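## Task

A hand mirror rests upright on the open, upward-facing palm. Using the fingers alone, rotate it so it is still upright but its handle points roughly to the thumb side of the hand. It fails if the mirror leaves the hand or touches anything other than the hand (the wrist, camera and camera post count as other things), or if the arm or wrist moves or the palm stops facing up at any point. To finish, bring everything to rest with no hand motor overloaded or near overload (motors dead from the very start are ignored), then declare completion. The hand will then be flattened automatically; the mirror must not drop lower while that happens and must still be upright with the handle toward the thumb side.

## Robot and tools

Robot: one six-joint arm (waist, shoulder, elbow, forearm roll, wrist pitch, wrist roll) ending in a right hand with index, middle, ring fingers and a thumb, driven by 16 motors. A wrist camera on a mast sits at the palm side of the wrist (hand-point x +0.042 to +0.098, z -0.158 to -0.110, up to y +0.064 m); the object must not touch it. Head cameras cam_head_left and cam_head_right sit on a stand beside the table; cam_wrist rides on the arm. Images are 896x504.

Frames. Scene frame: origin on the table under the arm base, +z up, +y left when facing +x. The hand point lies off the palm opposite the index/middle gap. Its axes: +z along straight fingers toward the tips, +x across the palm away from the thumb, +y out of the palm face (palm surface at y = -0.062). Here the palm faces up, so the object sits on the palm side.

execute_actions(actions, cameras). actions is a list of actions; each action is a list of up to 15 rows, one row per 1/30 s step; a short action repeats its final row until step 15. Each row is one flat list of 24 numbers, each in [-1, 1]: dx, dy, dz, rx, ry, rz, then 16 hand numbers, then current_limit, then speed. The first six are an offset (not a pose) from the Hand target as it stood when the action began, measured along that target's own axes; 1.0 = 0.6 m or 180 degrees; rx, ry, rz form one rotation vector. Every row counts from that same start, and each new action restarts from the current Hand target, so a repeated nonzero offset keeps moving. In these tasks the arm must not move: keep all six pose numbers at 0 in every row.

Hand numbers, in this exact order: index_mcp, index_abd, index_pip, index_dip, middle_mcp, middle_abd, middle_pip, middle_dip, ring_mcp, ring_abd, ring_pip, ring_dip, thumb_cmc, thumb_axl, thumb_mcp, thumb_ipl. Each is an absolute goal angle scaled linearly between two stops, given as (degrees at +1, degrees at -1; value where straight): finger _mcp (-18, +128; +0.75) bends at the knuckle toward the palm going toward -1; _abd (-60, +60; 0.00) swings the finger sideways away from the thumb toward -1; _pip (-29, +108; +0.58); _dip (-21, +117; +0.70). thumb_cmc (-20, +120; +0.71) brings the thumb from beside the palm to in front of it toward -1; thumb_axl (-27, +140; +0.68) spins the thumb about its straight line; thumb_mcp (-69, +109; +0.23) and thumb_ipl (-77, +108; +0.17) bend it (toward +z when thumb_axl is straight). Fingertips first rise toward +y as fingers curl. current_limit maps -1..+1 to 0..550 mA (minimum 11 mA); low values may leave a finger too weak to lift. speed: hinge set-points travel at (speed+1)/2 of 8.5 rad/s. Start values: current_limit +0.4, speed -0.6; last values stay in force. To hold the hand as is, resend the last goals, limit and speed (read them from a first result; a 0 is a real command).

move(target, speed, blend, blocking, cameras): steers the hand point along a straight path; target is one 24-number row or a list of up to 15, offsets all counted from the same Hand target; speed in m/s (0.002-2). Not needed here, since the arm stays put. wait(seconds) lets time pass. stop brakes a running move. zoom_image(camera, region [x0,y0,x1,y1] in pixels, at most 504x504) enlarges part of the latest image. clear_fault clears a reported torque or force fault. finished_scene(scene) ends the scene (1 or 2) irreversibly; call it only when the object is settled in the goal orientation.

Results: end_effector_position (m) and quat_wxyz in the scene frame, velocities, joint positions and torques, Hand target, and per motor (same order as above) hand_goal, hand_measured, hand_current_ma, hand_state (moving, goal, blocked, overload). Images appear for an empty actions list or when cameras are requested. A move adds a move: line (done, off_target, held, fault...).

Cautions. A motor drawing 495 mA or more accumulates time; at 5 s it shuts off for 10 s, dropping whatever it held. Avoid sustained hard pressing; finish with modest currents. Fingers push only while their goal lies past the contact surface. Don't let the object slide off or bump the wrist mast; move fingers gently (low speed, moderate current), rolling or nudging the object round in small steps and checking images. Faults (torque, force at 144 N, speed, over-temperature) stop the arm and the hand ignores new numbers until cleared. Thinking time lets the scene run, so keep replies efficient; stray pushes may occasionally nudge loose objects.

Each tool is called after "Request:" as name(argument=value, ...), one argument or row to a line, values as JSON.

## Session

Request:
execute_actions(
  actions=[],
)

Scene clock: 0.00 s.
end_effector_position=(+0.6959, -0.0076, +0.5759) hand_goal=(+0.754, +0.000, +0.576, +0.696, +0.754, +0.000, +0.576, +0.696, +0.754, +0.000, +0.576, +0.696, -0.104, +0.540, +0.162, +0.106) hand_measured=(+0.762, +0.000, +0.576, +0.696, +0.766, +0.000, +0.578, +0.696, +0.762, +0.000, +0.576, +0.696, -0.090, +0.542, +0.164, +0.108) hand_current_ma=(+16, +0, +1, +0, +28, +0, +3, +0, +19, +0, +1, +0, +33, +6, +4, +4) hand_state=(goal, goal, goal, goal, goal, goal, goal, goal, goal, goal, goal, goal, goal, goal, goal, goal) hand_current_limit=0.40 hand_speed=-0.60 end_effector_quat_wxyz=(+0.702, +0.698, +0.081, +0.116)
Joint positions: [0.287 0.373 1.766 -1.564 1.59 -0.962]
Joint velocities: within noise
Joint torques (N m): no reading
Hand target: +0.6959, -0.0076, +0.5759; +0.702, +0.698, +0.081, +0.116

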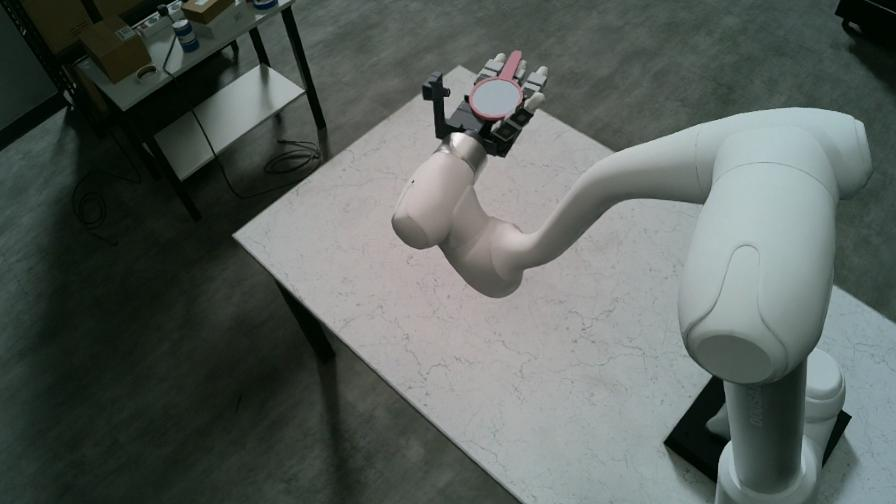

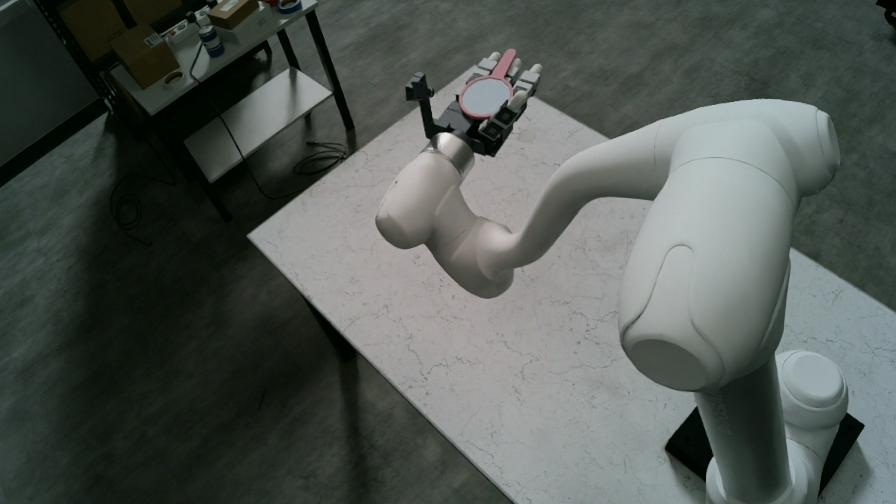

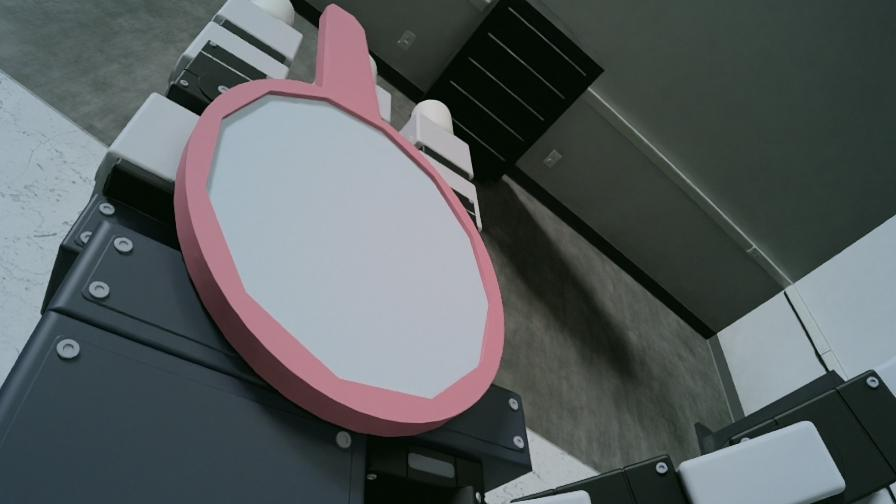

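Request:
zoom_image(
  camera="cam_head_left",
  region=[400, 30, 600, 180],
)

Request:
zoom_image(
  camera="cam_head_right",
  region=[390, 30, 590, 180],
)

Scaled by 2.520 from the camera's image (finer frame: 1280x720).

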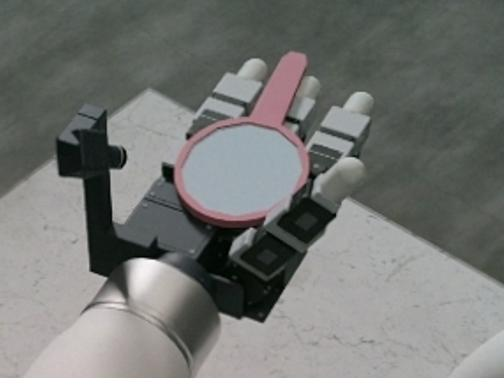

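Scaled by 2.520 from the camera's image (finer frame: 1280x720).

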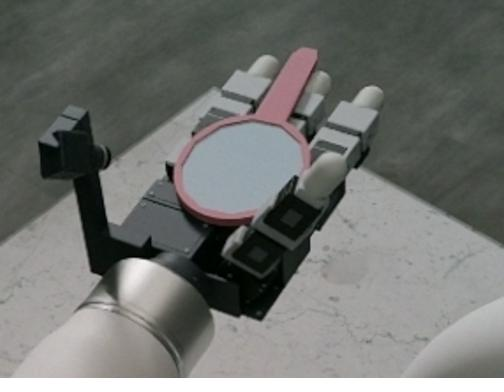

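Request:
execute_actions(
  actions=[
    [[0,0,0,0,0,0,0.754,0,0.8,0.696,0.754,0,0.8,0.696,0.754,-0.15,0.576,0.696,-0.104,0.54,0.162,0.106,0.4,-0.8]],
    [[0,0,0,0,0,0,0.754,0,0.8,0.696,0.754,0,0.8,0.696,0.754,-0.15,0.212,1.0,-0.104,0.54,0.162,0.106,0.4,-0.8]],
    [[0,0,0,0,0,0,0.754,0,0.8,0.696,0.754,0,0.8,0.696,0.754,-0.15,0.212,1.0,-0.104,0.54,0.162,0.106,0.4,-0.8]],
  ],
  cameras=["cam_head_left","cam_wrist"],
)

Request:
zoom_image(
  camera="cam_head_left",
  region=[420, 30, 580, 150],
)

Scene clock: 94.40 s.
end_effector_position=(+0.6959, -0.0076, +0.5759) hand_goal=(+0.754, +0.000, +0.800, +0.696, +0.754, +0.000, +0.800, +0.696, +0.754, -0.150, +0.212, +1.000, -0.104, +0.540, +0.162, +0.106) hand_measured=(+0.762, +0.000, +0.800, +0.696, +0.766, +0.000, +0.800, +0.696, +0.762, -0.146, +0.220, +0.998, -0.090, +0.542, +0.164, +0.108) hand_current_ma=(+16, +0, +0, +0, +28, +0, -1, +0, +19, +5, +16, -4, +33, +6, +4, +4) hand_state=(goal, goal, goal, goal, goal, goal, goal, goal, goal, goal, goal, goal, goal, goal, goal, goal) hand_current_limit=0.40 hand_speed=-0.80 end_effector_quat_wxyz=(+0.702, +0.698, +0.081, +0.116)
Joint positions: [0.287 0.373 1.766 -1.564 1.59 -0.962]
Joint torques (N m): [0.09 -71.13 -30.22 -2.35 1.36 0.23]
Hand target: +0.6959, -0.0076, +0.5759; +0.702, +0.698, +0.081, +0.116
Off the commanded pose: 0.000 m, 0 deg.
cam_wrist: T_world_to_cam=[[-0.78795, -0.16055, 0.59443, 0.23186], [-0.56798, 0.5623, -0.60102, 0.70576], [-0.23776, -0.8112, -0.53425, 0.59879]] pos_world=[0.72592, 0.12611, 0.60625]

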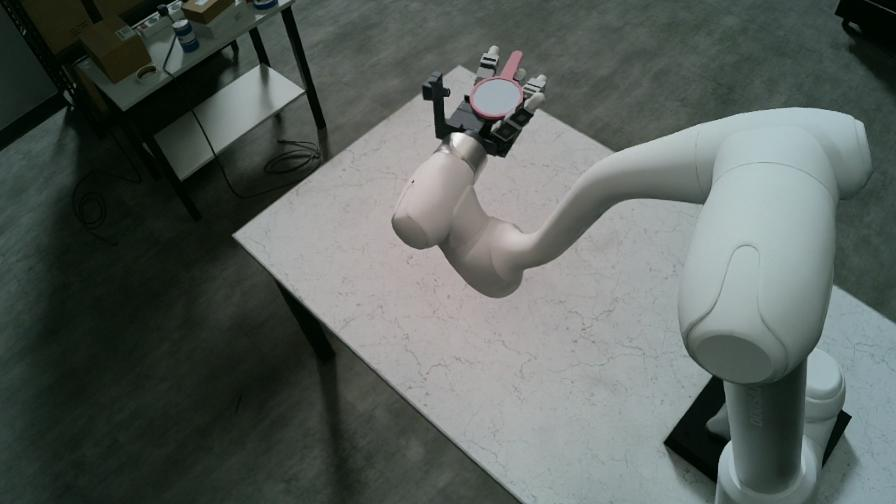

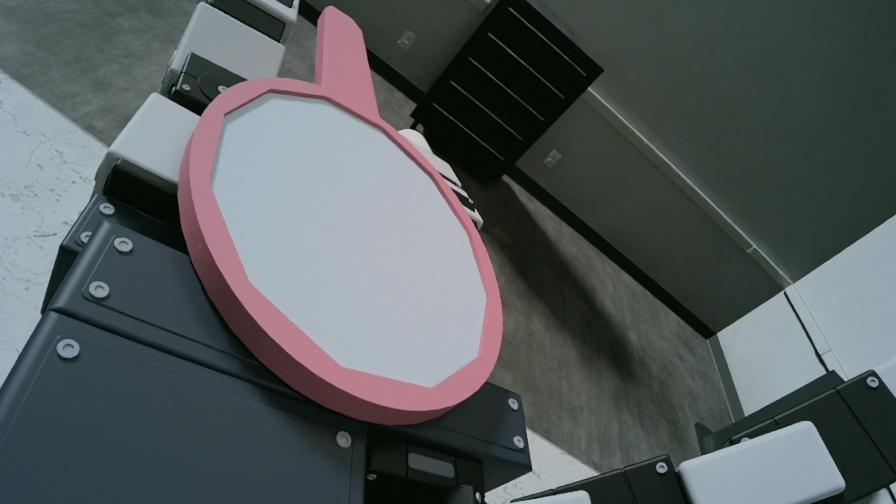

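Scaled by 3.150 from the camera's image (finer frame: 1280x720).

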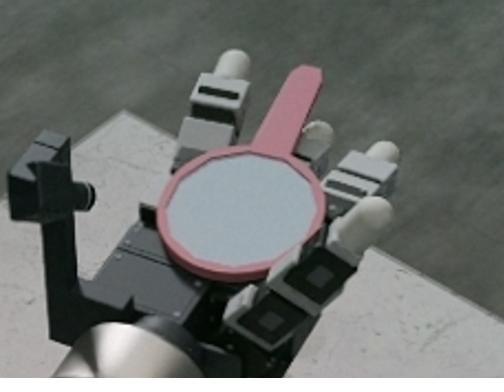

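Request:
execute_actions(
  actions=[
    [[0,0,0,0,0,0,0.754,0.9,0.8,0.696,0.754,0.7,0.8,0.696,0.754,0.3,0.212,1.0,-0.104,0.54,0.162,0.106,0.4,-0.85]],
    [[0,0,0,0,0,0,0.754,0.9,0.8,0.696,0.754,0.7,0.8,0.696,0.754,0.3,0.212,1.0,-0.104,0.54,0.162,0.106,0.4,-0.85]],
    [[0,0,0,0,0,0,0.754,0.9,0.8,0.696,0.754,0.7,0.8,0.696,0.754,0.6,0.212,1.0,-0.104,0.54,0.162,0.106,0.4,-0.85]],
    [[0,0,0,0,0,0,0.754,0.9,0.8,0.696,0.754,0.7,0.8,0.696,0.754,0.6,0.212,1.0,-0.104,0.54,0.162,0.106,0.4,-0.85]],
  ],
  cameras=["cam_head_left","cam_wrist"],
)

Request:
zoom_image(
  camera="cam_head_left",
  region=[420, 30, 580, 150],
)

Scene clock: 104.47 s.
end_effector_position=(+0.6959, -0.0076, +0.5759) hand_goal=(+0.754, +0.900, +0.800, +0.696, +0.754, +0.700, +0.800, +0.696, +0.754, +0.600, +0.212, +1.000, -0.104, +0.540, +0.162, +0.106) hand_measured=(+0.764, +0.896, +0.800, +0.696, +0.766, +0.608, +0.800, +0.694, +0.762, +0.594, +0.220, +0.998, -0.090, +0.542, +0.164, +0.108) hand_current_ma=(+25, -5, +0, +0, +28, -291, -1, -4, +21, -9, +16, -4, +33, +6, +4, +4) hand_state=(goal, goal, goal, goal, goal, blocked, goal, goal, goal, goal, goal, goal, goal, goal, goal, goal) hand_current_limit=0.40 hand_speed=-0.85 end_effector_quat_wxyz=(+0.702, +0.698, +0.081, +0.116)
Joint positions: [0.287 0.373 1.766 -1.564 1.59 -0.962]
Joint torques (N m): [-0.11 -70.93 -30.2 -2.31 1.37 0.2]
Hand target: +0.6959, -0.0076, +0.5759; +0.702, +0.698, +0.081, +0.116
Off the commanded pose: 0.000 m, 0 deg.
cam_wrist: T_world_to_cam=[[-0.78795, -0.16055, 0.59443, 0.23186], [-0.56798, 0.5623, -0.60102, 0.70576], [-0.23776, -0.8112, -0.53425, 0.59879]] pos_world=[0.72592, 0.12611, 0.60625]

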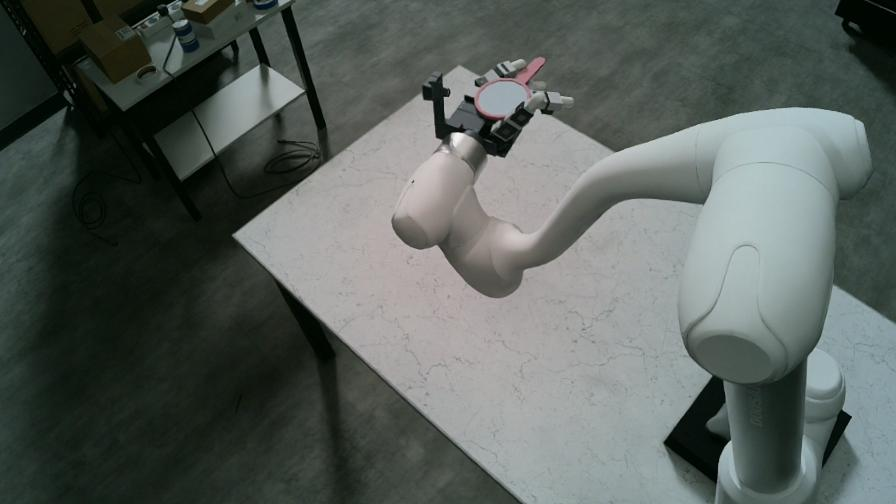

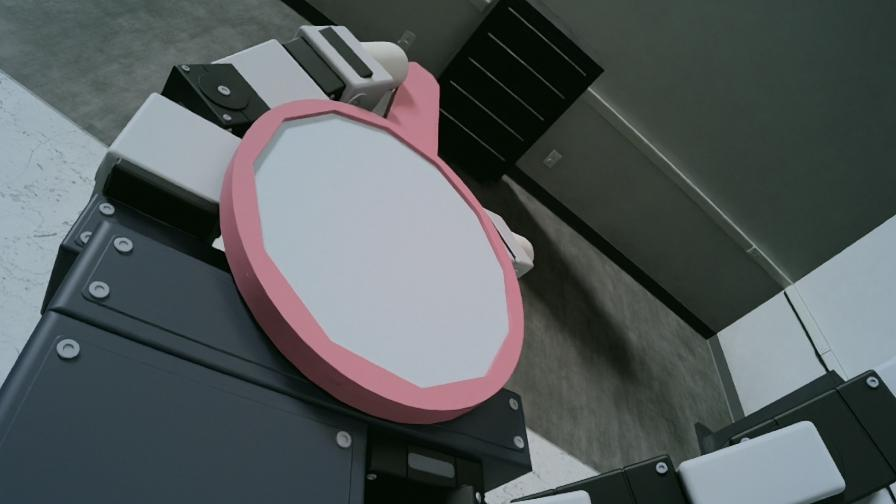

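Scaled by 3.150 from the camera's image (finer frame: 1280x720).

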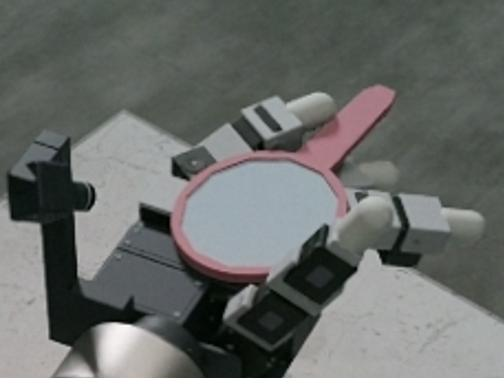

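Request:
execute_actions(
  actions=[
    [[0,0,0,0,0,0,0.754,0.95,0.8,0.696,0.754,0.6,0.9,0.8,0.754,1.0,0.212,1.0,-0.104,0.54,0.162,0.106,0.4,-0.85]],
    [[0,0,0,0,0,0,0.754,0.95,0.8,0.696,0.754,0.6,0.9,0.8,0.754,1.0,0.212,1.0,-0.104,0.54,0.162,0.106,0.4,-0.85]],
    [[0,0,0,0,0,0,0.754,0.95,0.8,0.696,0.754,0.6,0.9,0.8,0.754,1.0,0.212,1.0,-0.104,0.54,0.162,0.106,0.4,-0.85]],
  ],
  cameras=["cam_head_left","cam_wrist"],
)

Request:
zoom_image(
  camera="cam_head_left",
  region=[420, 30, 580, 150],
)

Scene clock: 118.03 s.
end_effector_position=(+0.6959, -0.0076, +0.5759) hand_goal=(+0.754, +0.950, +0.800, +0.696, +0.754, +0.600, +0.900, +0.800, +0.754, +1.000, +0.212, +1.000, -0.104, +0.540, +0.162, +0.106) hand_measured=(+0.768, +0.946, +0.800, +0.696, +0.758, +0.578, +0.890, +0.798, +0.762, +0.688, +0.218, +0.998, -0.090, +0.542, +0.164, +0.108) hand_current_ma=(+39, -5, +0, +0, +9, -50, -23, -5, +21, -385, +13, -4, +33, +6, +4, +4) hand_state=(goal, goal, goal, goal, goal, blocked, goal, goal, goal, blocked, goal, goal, goal, goal, goal, goal) hand_current_limit=0.40 hand_speed=-0.85 end_effector_quat_wxyz=(+0.702, +0.698, +0.081, +0.116)
Joint positions: [0.287 0.373 1.766 -1.564 1.59 -0.962]
Joint torques (N m): [0.05 -70.91 -30.11 -2.32 1.38 0.17]
Hand target: +0.6959, -0.0076, +0.5759; +0.702, +0.698, +0.081, +0.116
Off the commanded pose: 0.000 m, 0 deg.

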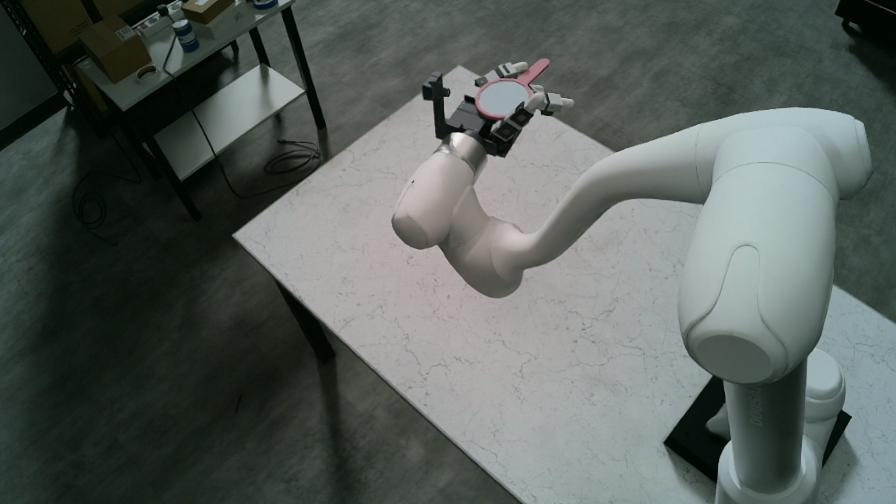

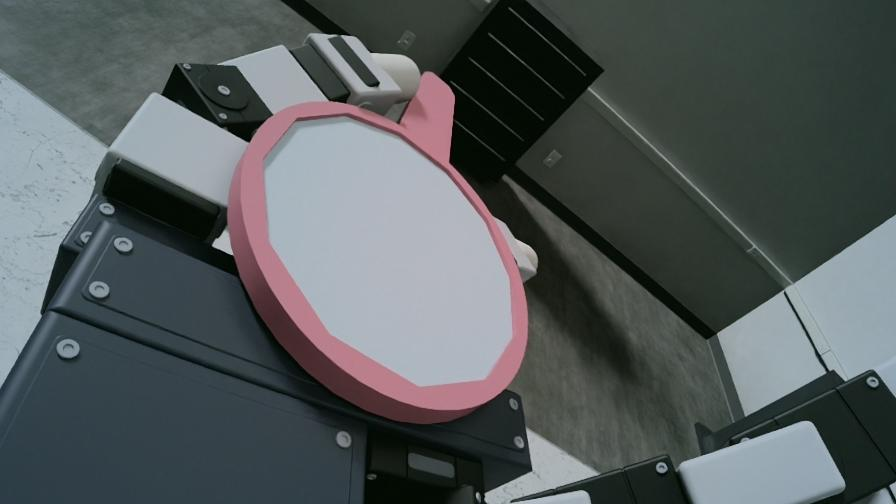

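Scaled by 3.150 from the camera's image (finer frame: 1280x720).

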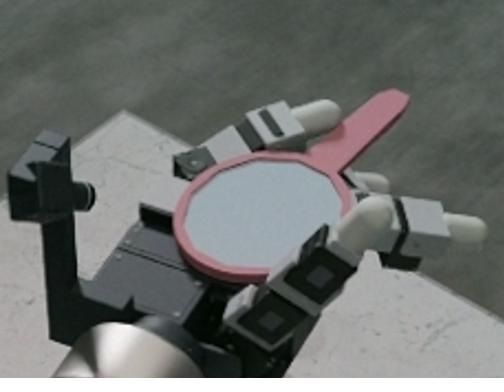

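Request:
execute_actions(
  actions=[
    [[0,0,0,0,0,0,0.754,0.95,0.8,0.696,0.754,0.5,0.9,0.8,0.754,0.3,0.212,1.0,-0.104,0.54,0.162,0.106,0.4,-0.8]],
    [[0,0,0,0,0,0,0.754,0.95,0.8,0.696,0.754,0.0,0.9,0.8,0.754,-0.15,0.212,1.0,-0.104,0.54,0.162,0.106,0.4,-0.8]],
    [[0,0,0,0,0,0,0.754,0.95,0.8,0.696,0.754,0.0,0.9,0.8,0.754,-0.15,0.212,1.0,-0.104,0.54,0.162,0.106,0.4,-0.8]],
    [[0,0,0,0,0,0,0.754,0.95,0.8,0.696,0.754,0.0,0.285,1.0,0.754,-0.15,0.212,1.0,-0.104,0.54,0.162,0.106,0.4,-0.8]],
    [[0,0,0,0,0,0,0.754,0.95,0.8,0.696,0.754,0.0,0.285,1.0,0.754,-0.15,0.212,1.0,-0.104,0.54,0.162,0.106,0.4,-0.8]],
  ],
  cameras=["cam_head_left","cam_wrist"],
)

Request:
zoom_image(
  camera="cam_head_left",
  region=[420, 30, 580, 150],
)

Scene clock: 142.53 s.
end_effector_position=(+0.6959, -0.0076, +0.5759) hand_goal=(+0.754, +0.950, +0.800, +0.696, +0.754, +0.000, +0.286, +1.000, +0.754, -0.150, +0.212, +1.000, -0.104, +0.540, +0.162, +0.106) hand_measured=(+0.768, +0.946, +0.800, +0.696, +0.766, +0.004, +0.300, +0.998, +0.764, -0.146, +0.216, +0.998, -0.090, +0.542, +0.164, +0.108) hand_current_ma=(+39, -5, +0, +0, +31, +5, +32, -4, +23, +5, +7, -3, +33, +6, +4, +4) hand_state=(goal, goal, goal, goal, goal, goal, goal, goal, goal, goal, goal, goal, goal, goal, goal, goal) hand_current_limit=0.40 hand_speed=-0.80 end_effector_quat_wxyz=(+0.702, +0.698, +0.081, +0.116)
Joint positions: [0.287 0.373 1.766 -1.564 1.59 -0.962]
Joint torques (N m): [0.41 -70.95 -30.09 -2.33 1.38 0.25]
Hand target: +0.6959, -0.0076, +0.5759; +0.702, +0.698, +0.081, +0.116
Off the commanded pose: 0.000 m, 0 deg.

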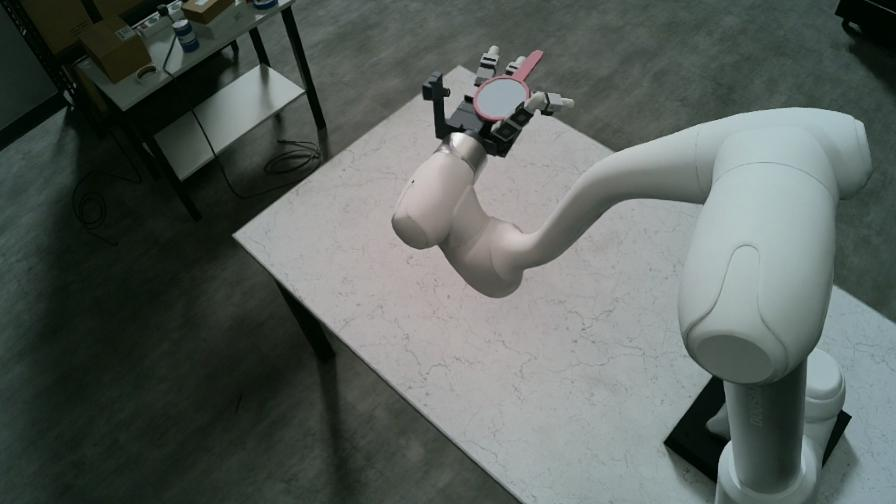

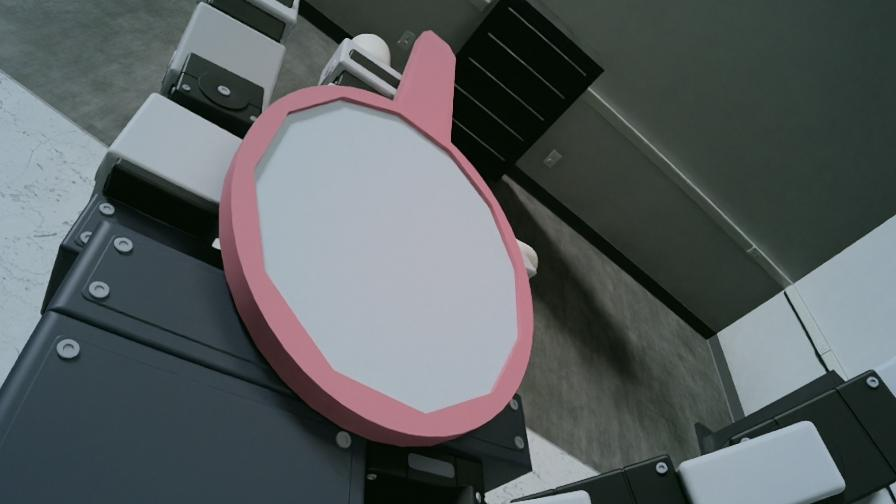

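Scaled by 3.150 from the camera's image (finer frame: 1280x720).

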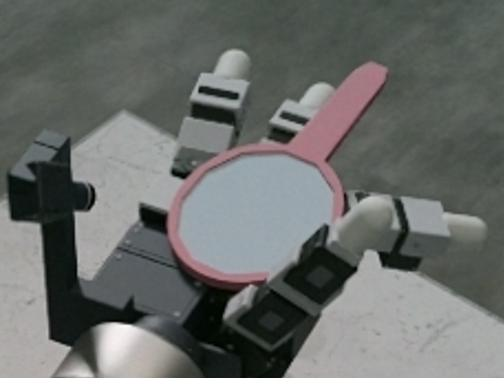

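Request:
zoom_image(
  camera="cam_wrist",
  region=[280, 0, 500, 130],
)

Scaled by 2.291 from the camera's image (finer frame: 1280x720).

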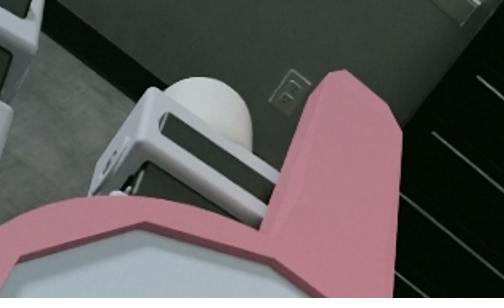

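Request:
execute_actions(
  actions=[
    [[0,0,0,0,0,0,0.754,1.0,0.9,0.696,0.754,0.0,0.9,0.8,0.754,-0.5,0.576,0.9,-0.104,0.54,0.162,0.106,0.4,-0.75]],
    [[0,0,0,0,0,0,0.754,1.0,0.9,0.696,0.754,-0.35,0.9,0.8,0.754,-0.5,0.576,0.9,-0.104,0.54,0.162,0.106,0.4,-0.75]],
    [[0,0,0,0,0,0,0.754,1.0,0.9,0.696,0.754,-0.35,0.25,1.0,0.754,-0.5,0.576,0.9,-0.104,0.54,0.162,0.106,0.4,-0.75]],
    [[0,0,0,0,0,0,0.754,1.0,0.9,0.696,0.754,-0.35,0.25,1.0,0.754,-0.5,0.576,0.9,-0.104,0.54,0.162,0.106,0.4,-0.75]],
  ],
  cameras=["cam_wrist","cam_head_left"],
)

Request:
zoom_image(
  camera="cam_head_left",
  region=[420, 30, 580, 150],
)

Scene clock: 155.20 s.
end_effector_position=(+0.6959, -0.0076, +0.5759) hand_goal=(+0.754, +1.000, +0.900, +0.696, +0.754, -0.350, +0.250, +1.000, +0.754, -0.500, +0.576, +0.900, -0.104, +0.540, +0.162, +0.106) hand_measured=(+0.768, +0.996, +0.900, +0.696, +0.766, -0.346, +0.260, +0.998, +0.764, -0.496, +0.576, +0.904, -0.090, +0.542, +0.164, +0.108) hand_current_ma=(+39, -5, +0, +0, +32, +5, +20, -3, +23, +5, +0, +7, +33, +6, +4, +4) hand_state=(goal, goal, goal, goal, goal, goal, goal, goal, goal, goal, goal, goal, goal, goal, goal, goal) hand_current_limit=0.40 hand_speed=-0.75 end_effector_quat_wxyz=(+0.702, +0.698, +0.081, +0.116)
Joint positions: [0.287 0.373 1.766 -1.564 1.59 -0.962]
Joint torques (N m): [0.32 -70.94 -30.32 -2.32 1.38 0.21]
Hand target: +0.6959, -0.0076, +0.5759; +0.702, +0.698, +0.081, +0.116
Off the commanded pose: 0.000 m, 0 deg.
Images, in order (width x height): cam_head_left 896x504, cam_wrist 896x504.

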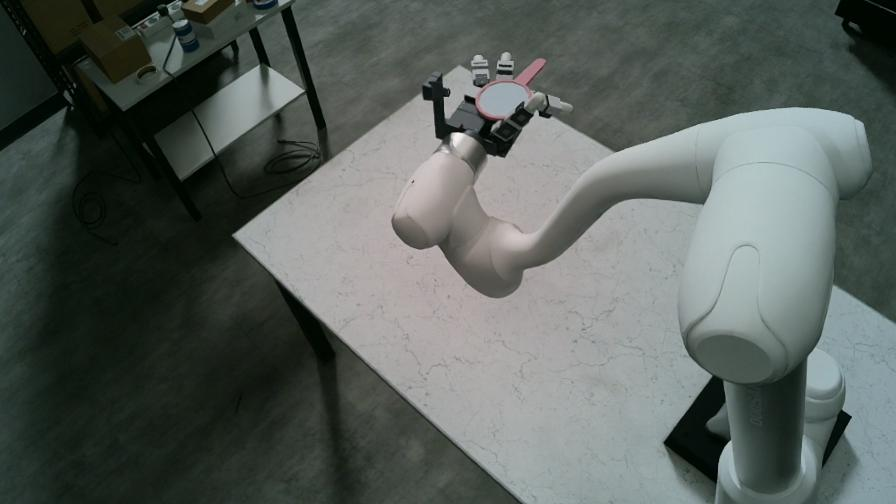

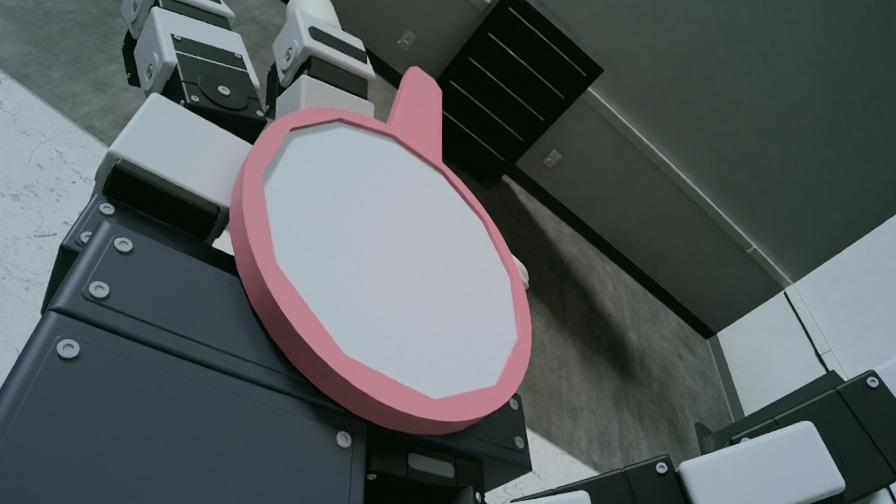

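Scaled by 3.150 from the camera's image (finer frame: 1280x720).

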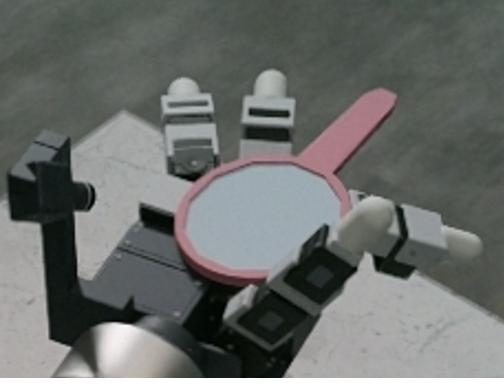

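Request:
execute_actions(
  actions=[
    [[0,0,0,0,0,0,0.754,1.0,0.95,0.75,0.754,0.3,0.22,1.0,0.754,-0.2,0.576,0.9,-0.104,0.54,0.162,0.106,0.4,-0.85]],
    [[0,0,0,0,0,0,0.754,1.0,0.95,0.75,0.754,0.3,0.22,1.0,0.754,-0.2,0.576,0.9,-0.104,0.54,0.162,0.106,0.4,-0.85]],
    [[0,0,0,0,0,0,0.754,1.0,0.95,0.75,0.754,0.7,0.22,1.0,0.754,-0.2,0.576,0.9,-0.104,0.54,0.162,0.106,0.4,-0.85]],
    [[0,0,0,0,0,0,0.754,1.0,0.95,0.75,0.754,0.7,0.22,1.0,0.754,-0.2,0.576,0.9,-0.104,0.54,0.162,0.106,0.4,-0.85]],
  ],
  cameras=["cam_wrist","cam_head_left"],
)

Request:
zoom_image(
  camera="cam_head_left",
  region=[420, 30, 580, 150],
)

Scene clock: 164.63 s.
end_effector_position=(+0.6959, -0.0076, +0.5759) hand_goal=(+0.754, +1.000, +0.950, +0.750, +0.754, +0.700, +0.220, +1.000, +0.754, -0.200, +0.576, +0.900, -0.104, +0.540, +0.162, +0.106) hand_measured=(+0.768, +1.000, +0.950, +0.748, +0.766, +0.694, +0.228, +0.998, +0.764, -0.202, +0.576, +0.904, -0.090, +0.542, +0.164, +0.108) hand_current_ma=(+39, +0, +0, -4, +32, -9, +17, -3, +23, -4, +0, +7, +33, +6, +4, +4) hand_state=(goal, goal, goal, goal, goal, goal, goal, goal, goal, goal, goal, goal, goal, goal, goal, goal) hand_current_limit=0.40 hand_speed=-0.85 end_effector_quat_wxyz=(+0.702, +0.698, +0.081, +0.116)
Joint positions: [0.287 0.373 1.766 -1.564 1.59 -0.962]
Joint torques (N m): [-0.03 -70.98 -30.19 -2.31 1.36 0.21]
Hand target: +0.6959, -0.0076, +0.5759; +0.702, +0.698, +0.081, +0.116
Off the commanded pose: 0.000 m, 0 deg.
Images, in order (width x height): cam_head_left 896x504, cam_wrist 896x504.

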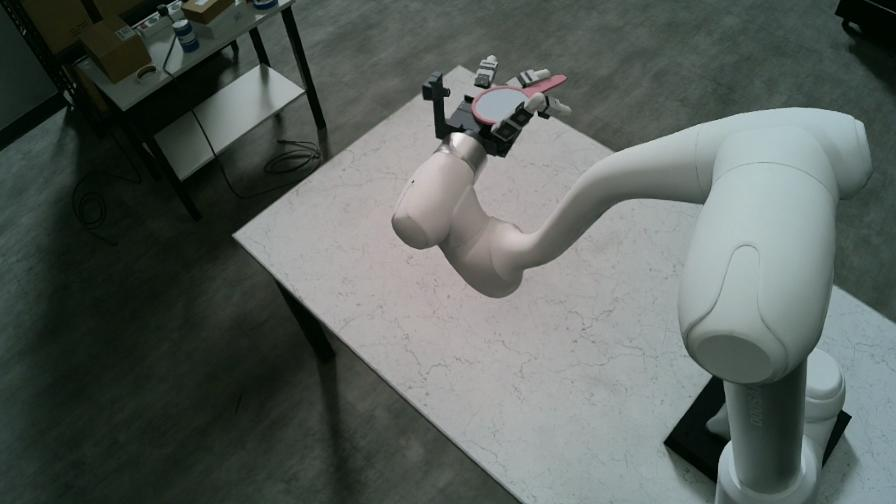

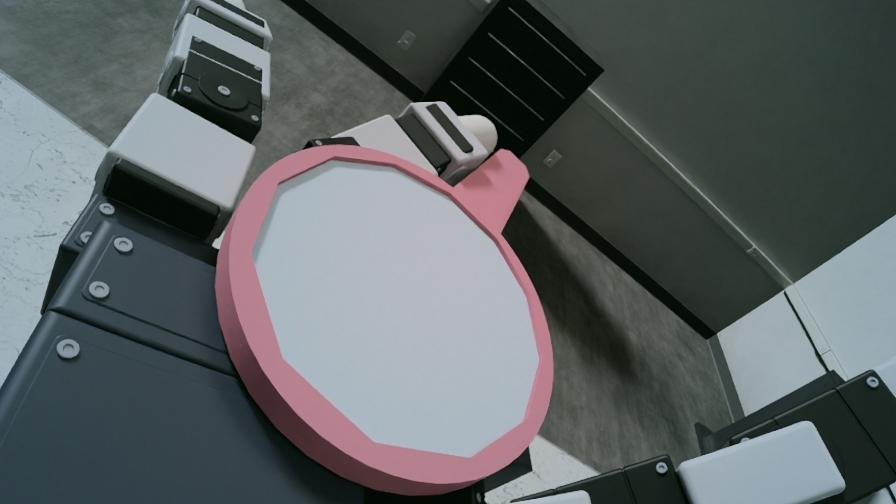

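Scaled by 3.150 from the camera's image (finer frame: 1280x720).

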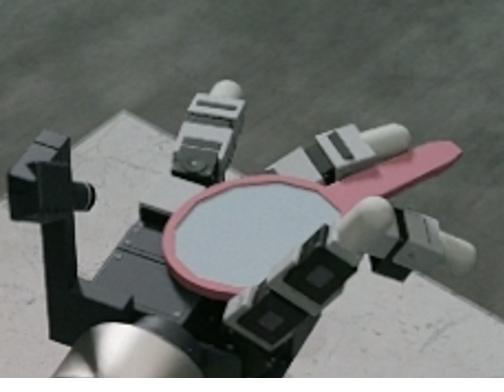

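Request:
execute_actions(
  actions=[
    [[0,0,0,0,0,0,0.754,1.0,1.0,0.85,0.754,1.0,0.22,1.0,0.754,0.1,0.576,0.9,-0.104,0.54,0.162,0.106,0.4,-0.85]],
    [[0,0,0,0,0,0,0.754,1.0,1.0,0.85,0.754,1.0,0.22,1.0,0.754,0.1,0.576,0.9,-0.104,0.54,0.162,0.106,0.4,-0.85]],
  ],
  cameras=["cam_wrist","cam_head_left"],
)

Request:
zoom_image(
  camera="cam_head_left",
  region=[420, 30, 580, 150],
)

Scene clock: 175.10 s.
end_effector_position=(+0.6959, -0.0076, +0.5759) hand_goal=(+0.754, +1.000, +1.000, +0.850, +0.754, +1.000, +0.220, +1.000, +0.754, +0.100, +0.576, +0.900, -0.104, +0.540, +0.162, +0.106) hand_measured=(+0.768, +0.986, +1.000, +0.848, +0.766, +0.816, +0.228, +0.998, +0.764, +0.098, +0.576, +0.904, -0.090, +0.542, +0.164, +0.108) hand_current_ma=(+39, -29, -1, -4, +32, -385, +17, -3, +23, -4, +0, +7, +33, +6, +4, +4) hand_state=(goal, goal, goal, goal, goal, blocked, goal, goal, goal, goal, goal, goal, goal, goal, goal, goal) hand_current_limit=0.40 hand_speed=-0.85 end_effector_quat_wxyz=(+0.702, +0.698, +0.081, +0.116)
Joint positions: [0.287 0.373 1.766 -1.564 1.59 -0.962]
Joint torques (N m): [0.13 -71.27 -30.21 -2.35 1.37 0.2]
Hand target: +0.6959, -0.0076, +0.5759; +0.702, +0.698, +0.081, +0.116
Off the commanded pose: 0.000 m, 0 deg.
Images, in order (width x height): cam_head_left 896x504, cam_wrist 896x504.

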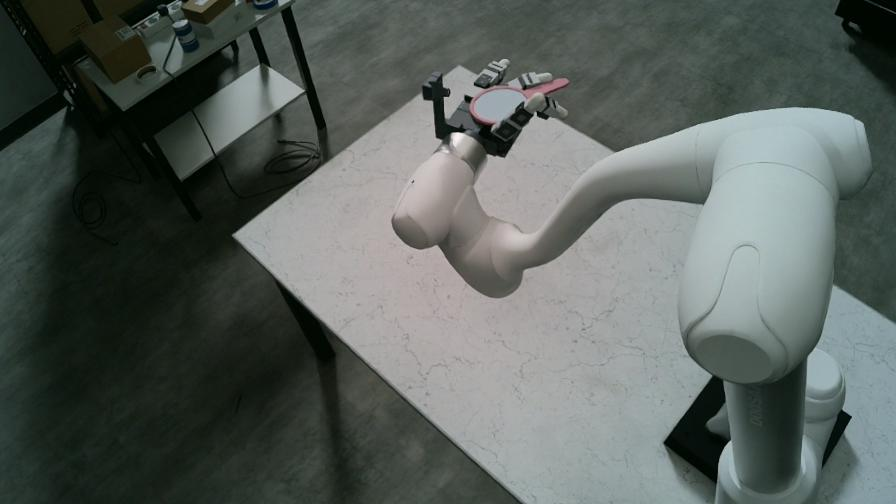

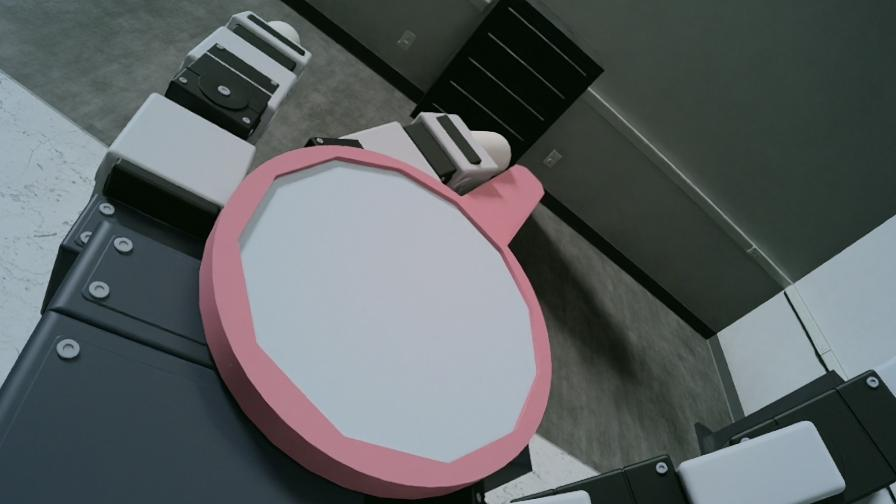

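Scaled by 3.150 from the camera's image (finer frame: 1280x720).

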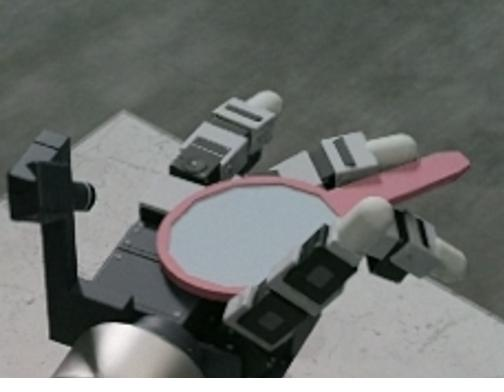

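Request:
execute_actions(
  actions=[
    [[0,0,0,0,0,0,0.754,1.0,1.0,0.85,0.754,0.2,0.22,1.0,0.754,-0.3,0.576,0.9,-0.104,0.54,0.162,0.106,0.4,-0.75]],
    [[0,0,0,0,0,0,0.754,1.0,1.0,0.85,0.754,-0.3,0.22,1.0,0.754,-0.5,0.576,0.9,-0.104,0.54,0.162,0.106,0.4,-0.75]],
    [[0,0,0,0,0,0,0.754,0.4,1.0,0.85,0.754,-0.3,0.22,1.0,0.754,-0.5,0.576,0.9,-0.104,0.54,0.162,0.106,0.4,-0.75]],
    [[0,0,0,0,0,0,0.754,-0.3,1.0,0.85,0.754,-0.3,0.22,1.0,0.754,-0.5,0.576,0.9,-0.104,0.54,0.162,0.106,0.4,-0.75]],
    [[0,0,0,0,0,0,0.754,-0.3,1.0,0.85,0.754,-0.3,0.22,1.0,0.754,-0.5,0.576,0.9,-0.104,0.54,0.162,0.106,0.4,-0.75]],
  ],
  cameras=["cam_wrist","cam_head_left"],
)

Request:
zoom_image(
  camera="cam_head_left",
  region=[420, 30, 580, 150],
)

Scene clock: 211.90 s.
end_effector_position=(+0.6959, -0.0076, +0.5759) hand_goal=(+0.754, -0.300, +1.000, +0.850, +0.754, -0.300, +0.220, +1.000, +0.754, -0.500, +0.576, +0.900, -0.104, +0.540, +0.162, +0.106) hand_measured=(+0.768, -0.296, +1.000, +0.848, +0.766, -0.296, +0.228, +0.998, +0.764, -0.496, +0.576, +0.904, -0.090, +0.542, +0.164, +0.108) hand_current_ma=(+39, +6, -1, -4, +32, +5, +17, -3, +23, +5, +0, +7, +33, +6, +4, +4) hand_state=(goal, goal, goal, goal, goal, goal, goal, goal, goal, goal, goal, goal, goal, goal, goal, goal) hand_current_limit=0.40 hand_speed=-0.75 end_effector_quat_wxyz=(+0.702, +0.698, +0.081, +0.116)
Joint positions: [0.287 0.373 1.766 -1.564 1.59 -0.962]
Joint torques (N m): [0.23 -70.89 -30.34 -2.34 1.34 0.23]
Hand target: +0.6959, -0.0076, +0.5759; +0.702, +0.698, +0.081, +0.116
Off the commanded pose: 0.000 m, 0 deg.
Images, in order (width x height): cam_head_left 896x504, cam_wrist 896x504.

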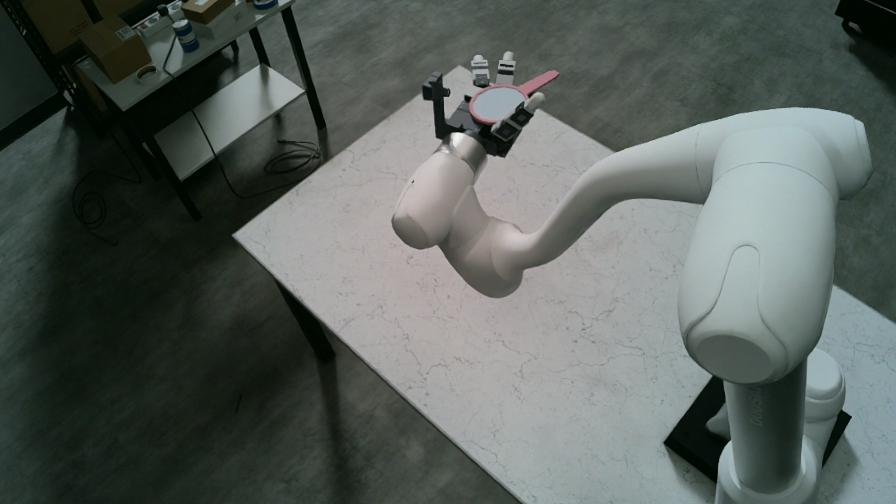

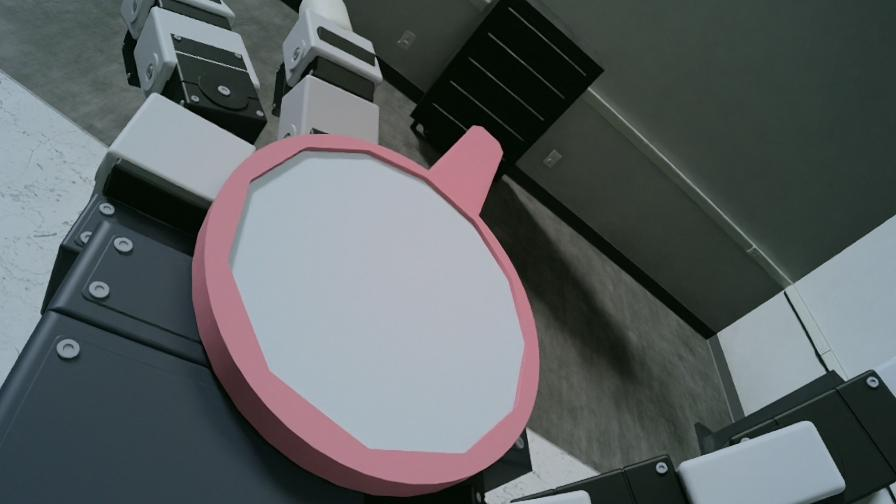

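Scaled by 3.150 from the camera's image (finer frame: 1280x720).

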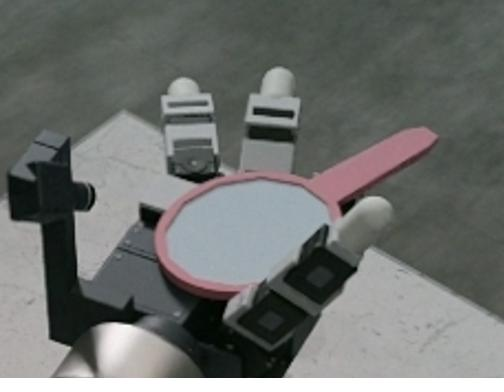

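Request:
execute_actions(
  actions=[
    [[0,0,0,0,0,0,0.754,-0.3,0.8,0.7,0.754,-0.3,0.6,0.7,0.754,-0.3,0.62,0.696,-0.571,0.54,0.162,0.106,0.4,-0.75]],
    [[0,0,0,0,0,0,0.754,0,0.62,0.696,0.754,0,0.62,0.696,0.754,0,0.62,0.696,-0.571,-0.281,0.162,-0.4,0.4,-0.7]],
    [[0,0,0,0,0,0,0.754,0,0.62,0.696,0.754,0,0.62,0.696,0.754,0,0.62,0.696,-0.571,-0.281,0.0,-0.859,0.4,-0.7]],
    [[0,0,0,0,0,0,0.754,0,0.62,0.696,0.754,0,0.62,0.696,0.754,0,0.62,0.696,-0.571,-0.281,-0.24,-0.859,0.4,-0.75]],
    [[0,0,0,0,0,0,0.754,0,0.62,0.696,0.754,0,0.62,0.696,0.754,0,0.62,0.696,-0.571,-0.281,-0.24,-0.859,0.4,-0.75]],
  ],
  cameras=["cam_wrist","cam_head_left"],
)

Request:
zoom_image(
  camera="cam_head_left",
  region=[420, 30, 580, 150],
)

Scene clock: 265.27 s.
end_effector_position=(+0.6959, -0.0076, +0.5759) hand_goal=(+0.754, +0.000, +0.620, +0.696, +0.754, +0.000, +0.620, +0.696, +0.754, +0.000, +0.620, +0.696, -0.570, -0.280, -0.240, -0.858) hand_measured=(+0.768, -0.002, +0.626, +0.700, +0.766, -0.002, +0.620, +0.700, +0.764, -0.002, +0.620, +0.700, -0.570, -0.278, -0.240, -0.858) hand_current_ma=(+39, -4, +14, +7, +32, -4, +0, +6, +23, -4, +0, +7, +0, +4, -1, +2) hand_state=(goal, goal, goal, goal, goal, goal, goal, goal, goal, goal, goal, goal, goal, goal, goal, goal) hand_current_limit=0.40 hand_speed=-0.75 end_effector_quat_wxyz=(+0.702, +0.698, +0.081, +0.116)
Joint positions: [0.287 0.373 1.766 -1.564 1.59 -0.962]
Joint torques (N m): [0.14 -70.81 -30.28 -2.35 1.36 0.28]
Hand target: +0.6959, -0.0076, +0.5759; +0.702, +0.698, +0.081, +0.116
Off the commanded pose: 0.000 m, 0 deg.
Images, in order (width x height): cam_head_left 896x504, cam_wrist 896x504.

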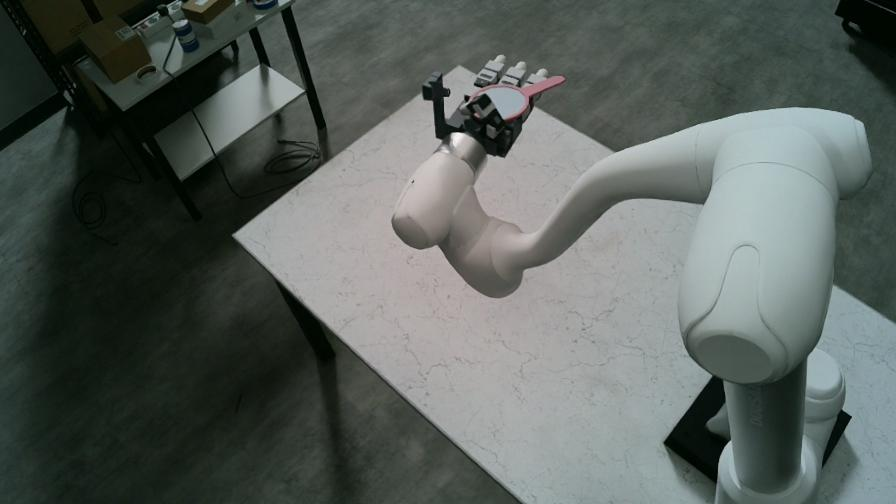

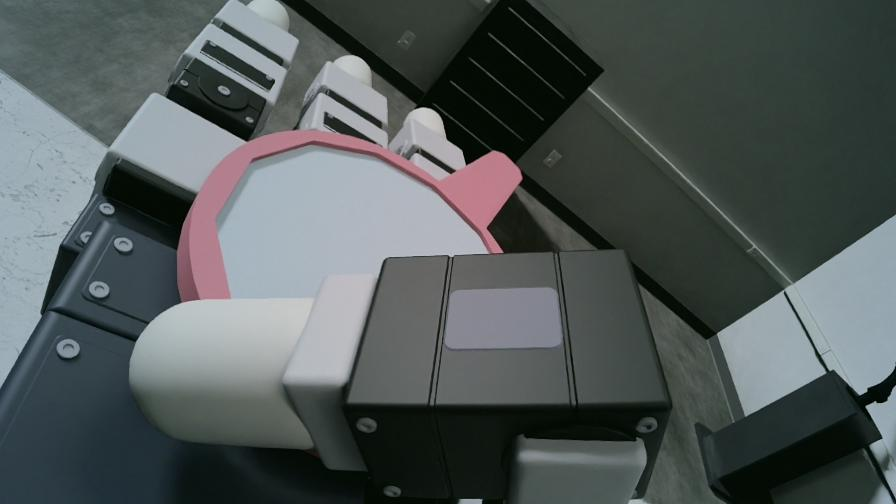

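Scaled by 3.150 from the camera's image (finer frame: 1280x720).

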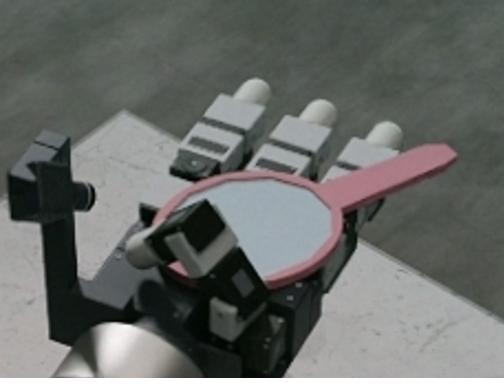

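Request:
execute_actions(
  actions=[
    [[0,0,0,0,0,0,0.754,0,0.62,0.696,0.754,0,0.62,0.696,0.754,0,0.62,0.696,-0.571,-0.1617,-0.265,-0.845,0.4,-0.91]],
    [[0,0,0,0,0,0,0.754,0,0.62,0.696,0.754,0,0.62,0.696,0.754,0,0.62,0.696,-0.571,-0.0419,-0.285,-0.81,0.4,-0.91]],
    [[0,0,0,0,0,0,0.754,0,0.62,0.696,0.754,0,0.62,0.696,0.754,0,0.62,0.696,-0.571,0.0778,-0.345,-0.706,0.4,-0.91]],
    [[0,0,0,0,0,0,0.754,0,0.62,0.696,0.754,0,0.62,0.696,0.754,0,0.62,0.696,-0.571,0.0778,-0.345,-0.706,0.4,-0.91]],
  ],
  cameras=["cam_wrist","cam_head_left"],
)

Request:
zoom_image(
  camera="cam_head_left",
  region=[420, 30, 580, 150],
)

Scene clock: 347.93 s.
end_effector_position=(+0.6959, -0.0076, +0.5759) hand_goal=(+0.754, +0.000, +0.620, +0.696, +0.754, +0.000, +0.620, +0.696, +0.754, +0.000, +0.620, +0.696, -0.570, +0.078, -0.344, -0.706) hand_measured=(+0.768, -0.002, +0.626, +0.700, +0.766, -0.002, +0.620, +0.700, +0.764, -0.002, +0.620, +0.700, -0.570, +0.074, -0.346, -0.710) hand_current_ma=(+39, -4, +14, +7, +32, -4, +0, +6, +23, -4, +0, +7, -1, -10, -2, -8) hand_state=(goal, goal, goal, goal, goal, goal, goal, goal, goal, goal, goal, goal, goal, goal, goal, goal) hand_current_limit=0.40 hand_speed=-0.91 end_effector_quat_wxyz=(+0.702, +0.698, +0.081, +0.116)
Joint positions: [0.287 0.373 1.766 -1.564 1.59 -0.962]
Joint torques (N m): [0.15 -70.97 -30.31 -2.38 1.37 0.27]
Hand target: +0.6959, -0.0076, +0.5759; +0.702, +0.698, +0.081, +0.116
Off the commanded pose: 0.000 m, 0 deg.
Images, in order (width x height): cam_head_left 896x504, cam_wrist 896x504.

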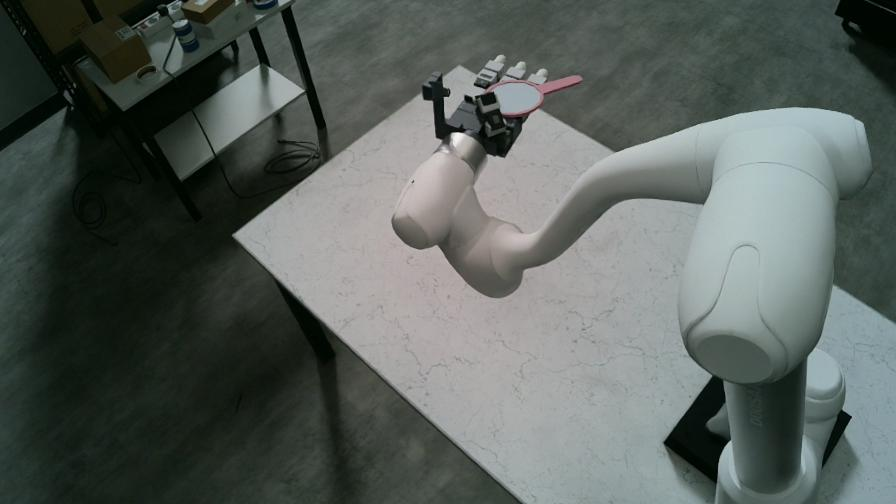

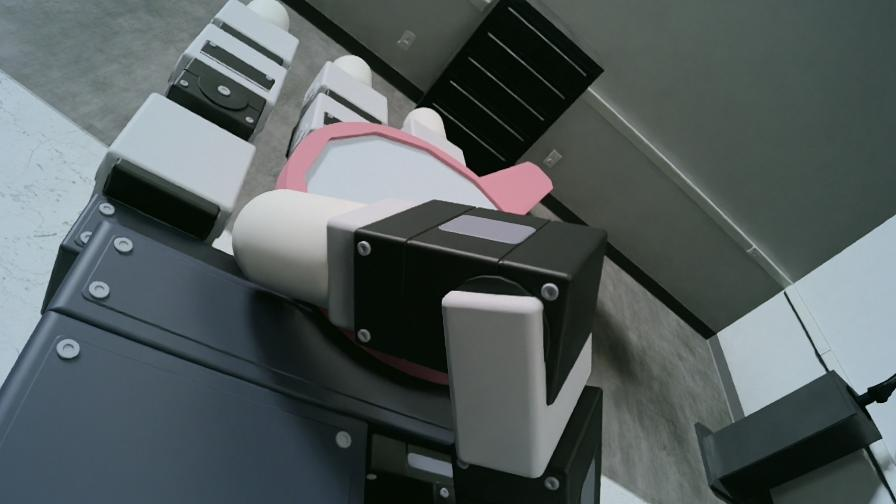

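Scaled by 3.150 from the camera's image (finer frame: 1280x720).

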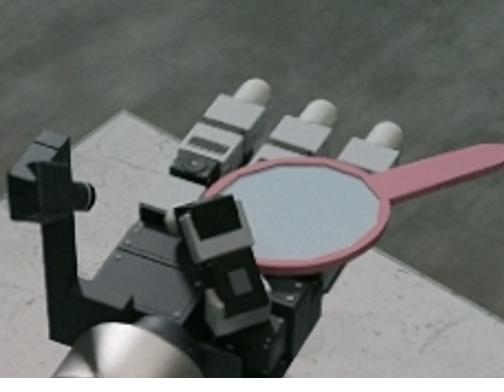

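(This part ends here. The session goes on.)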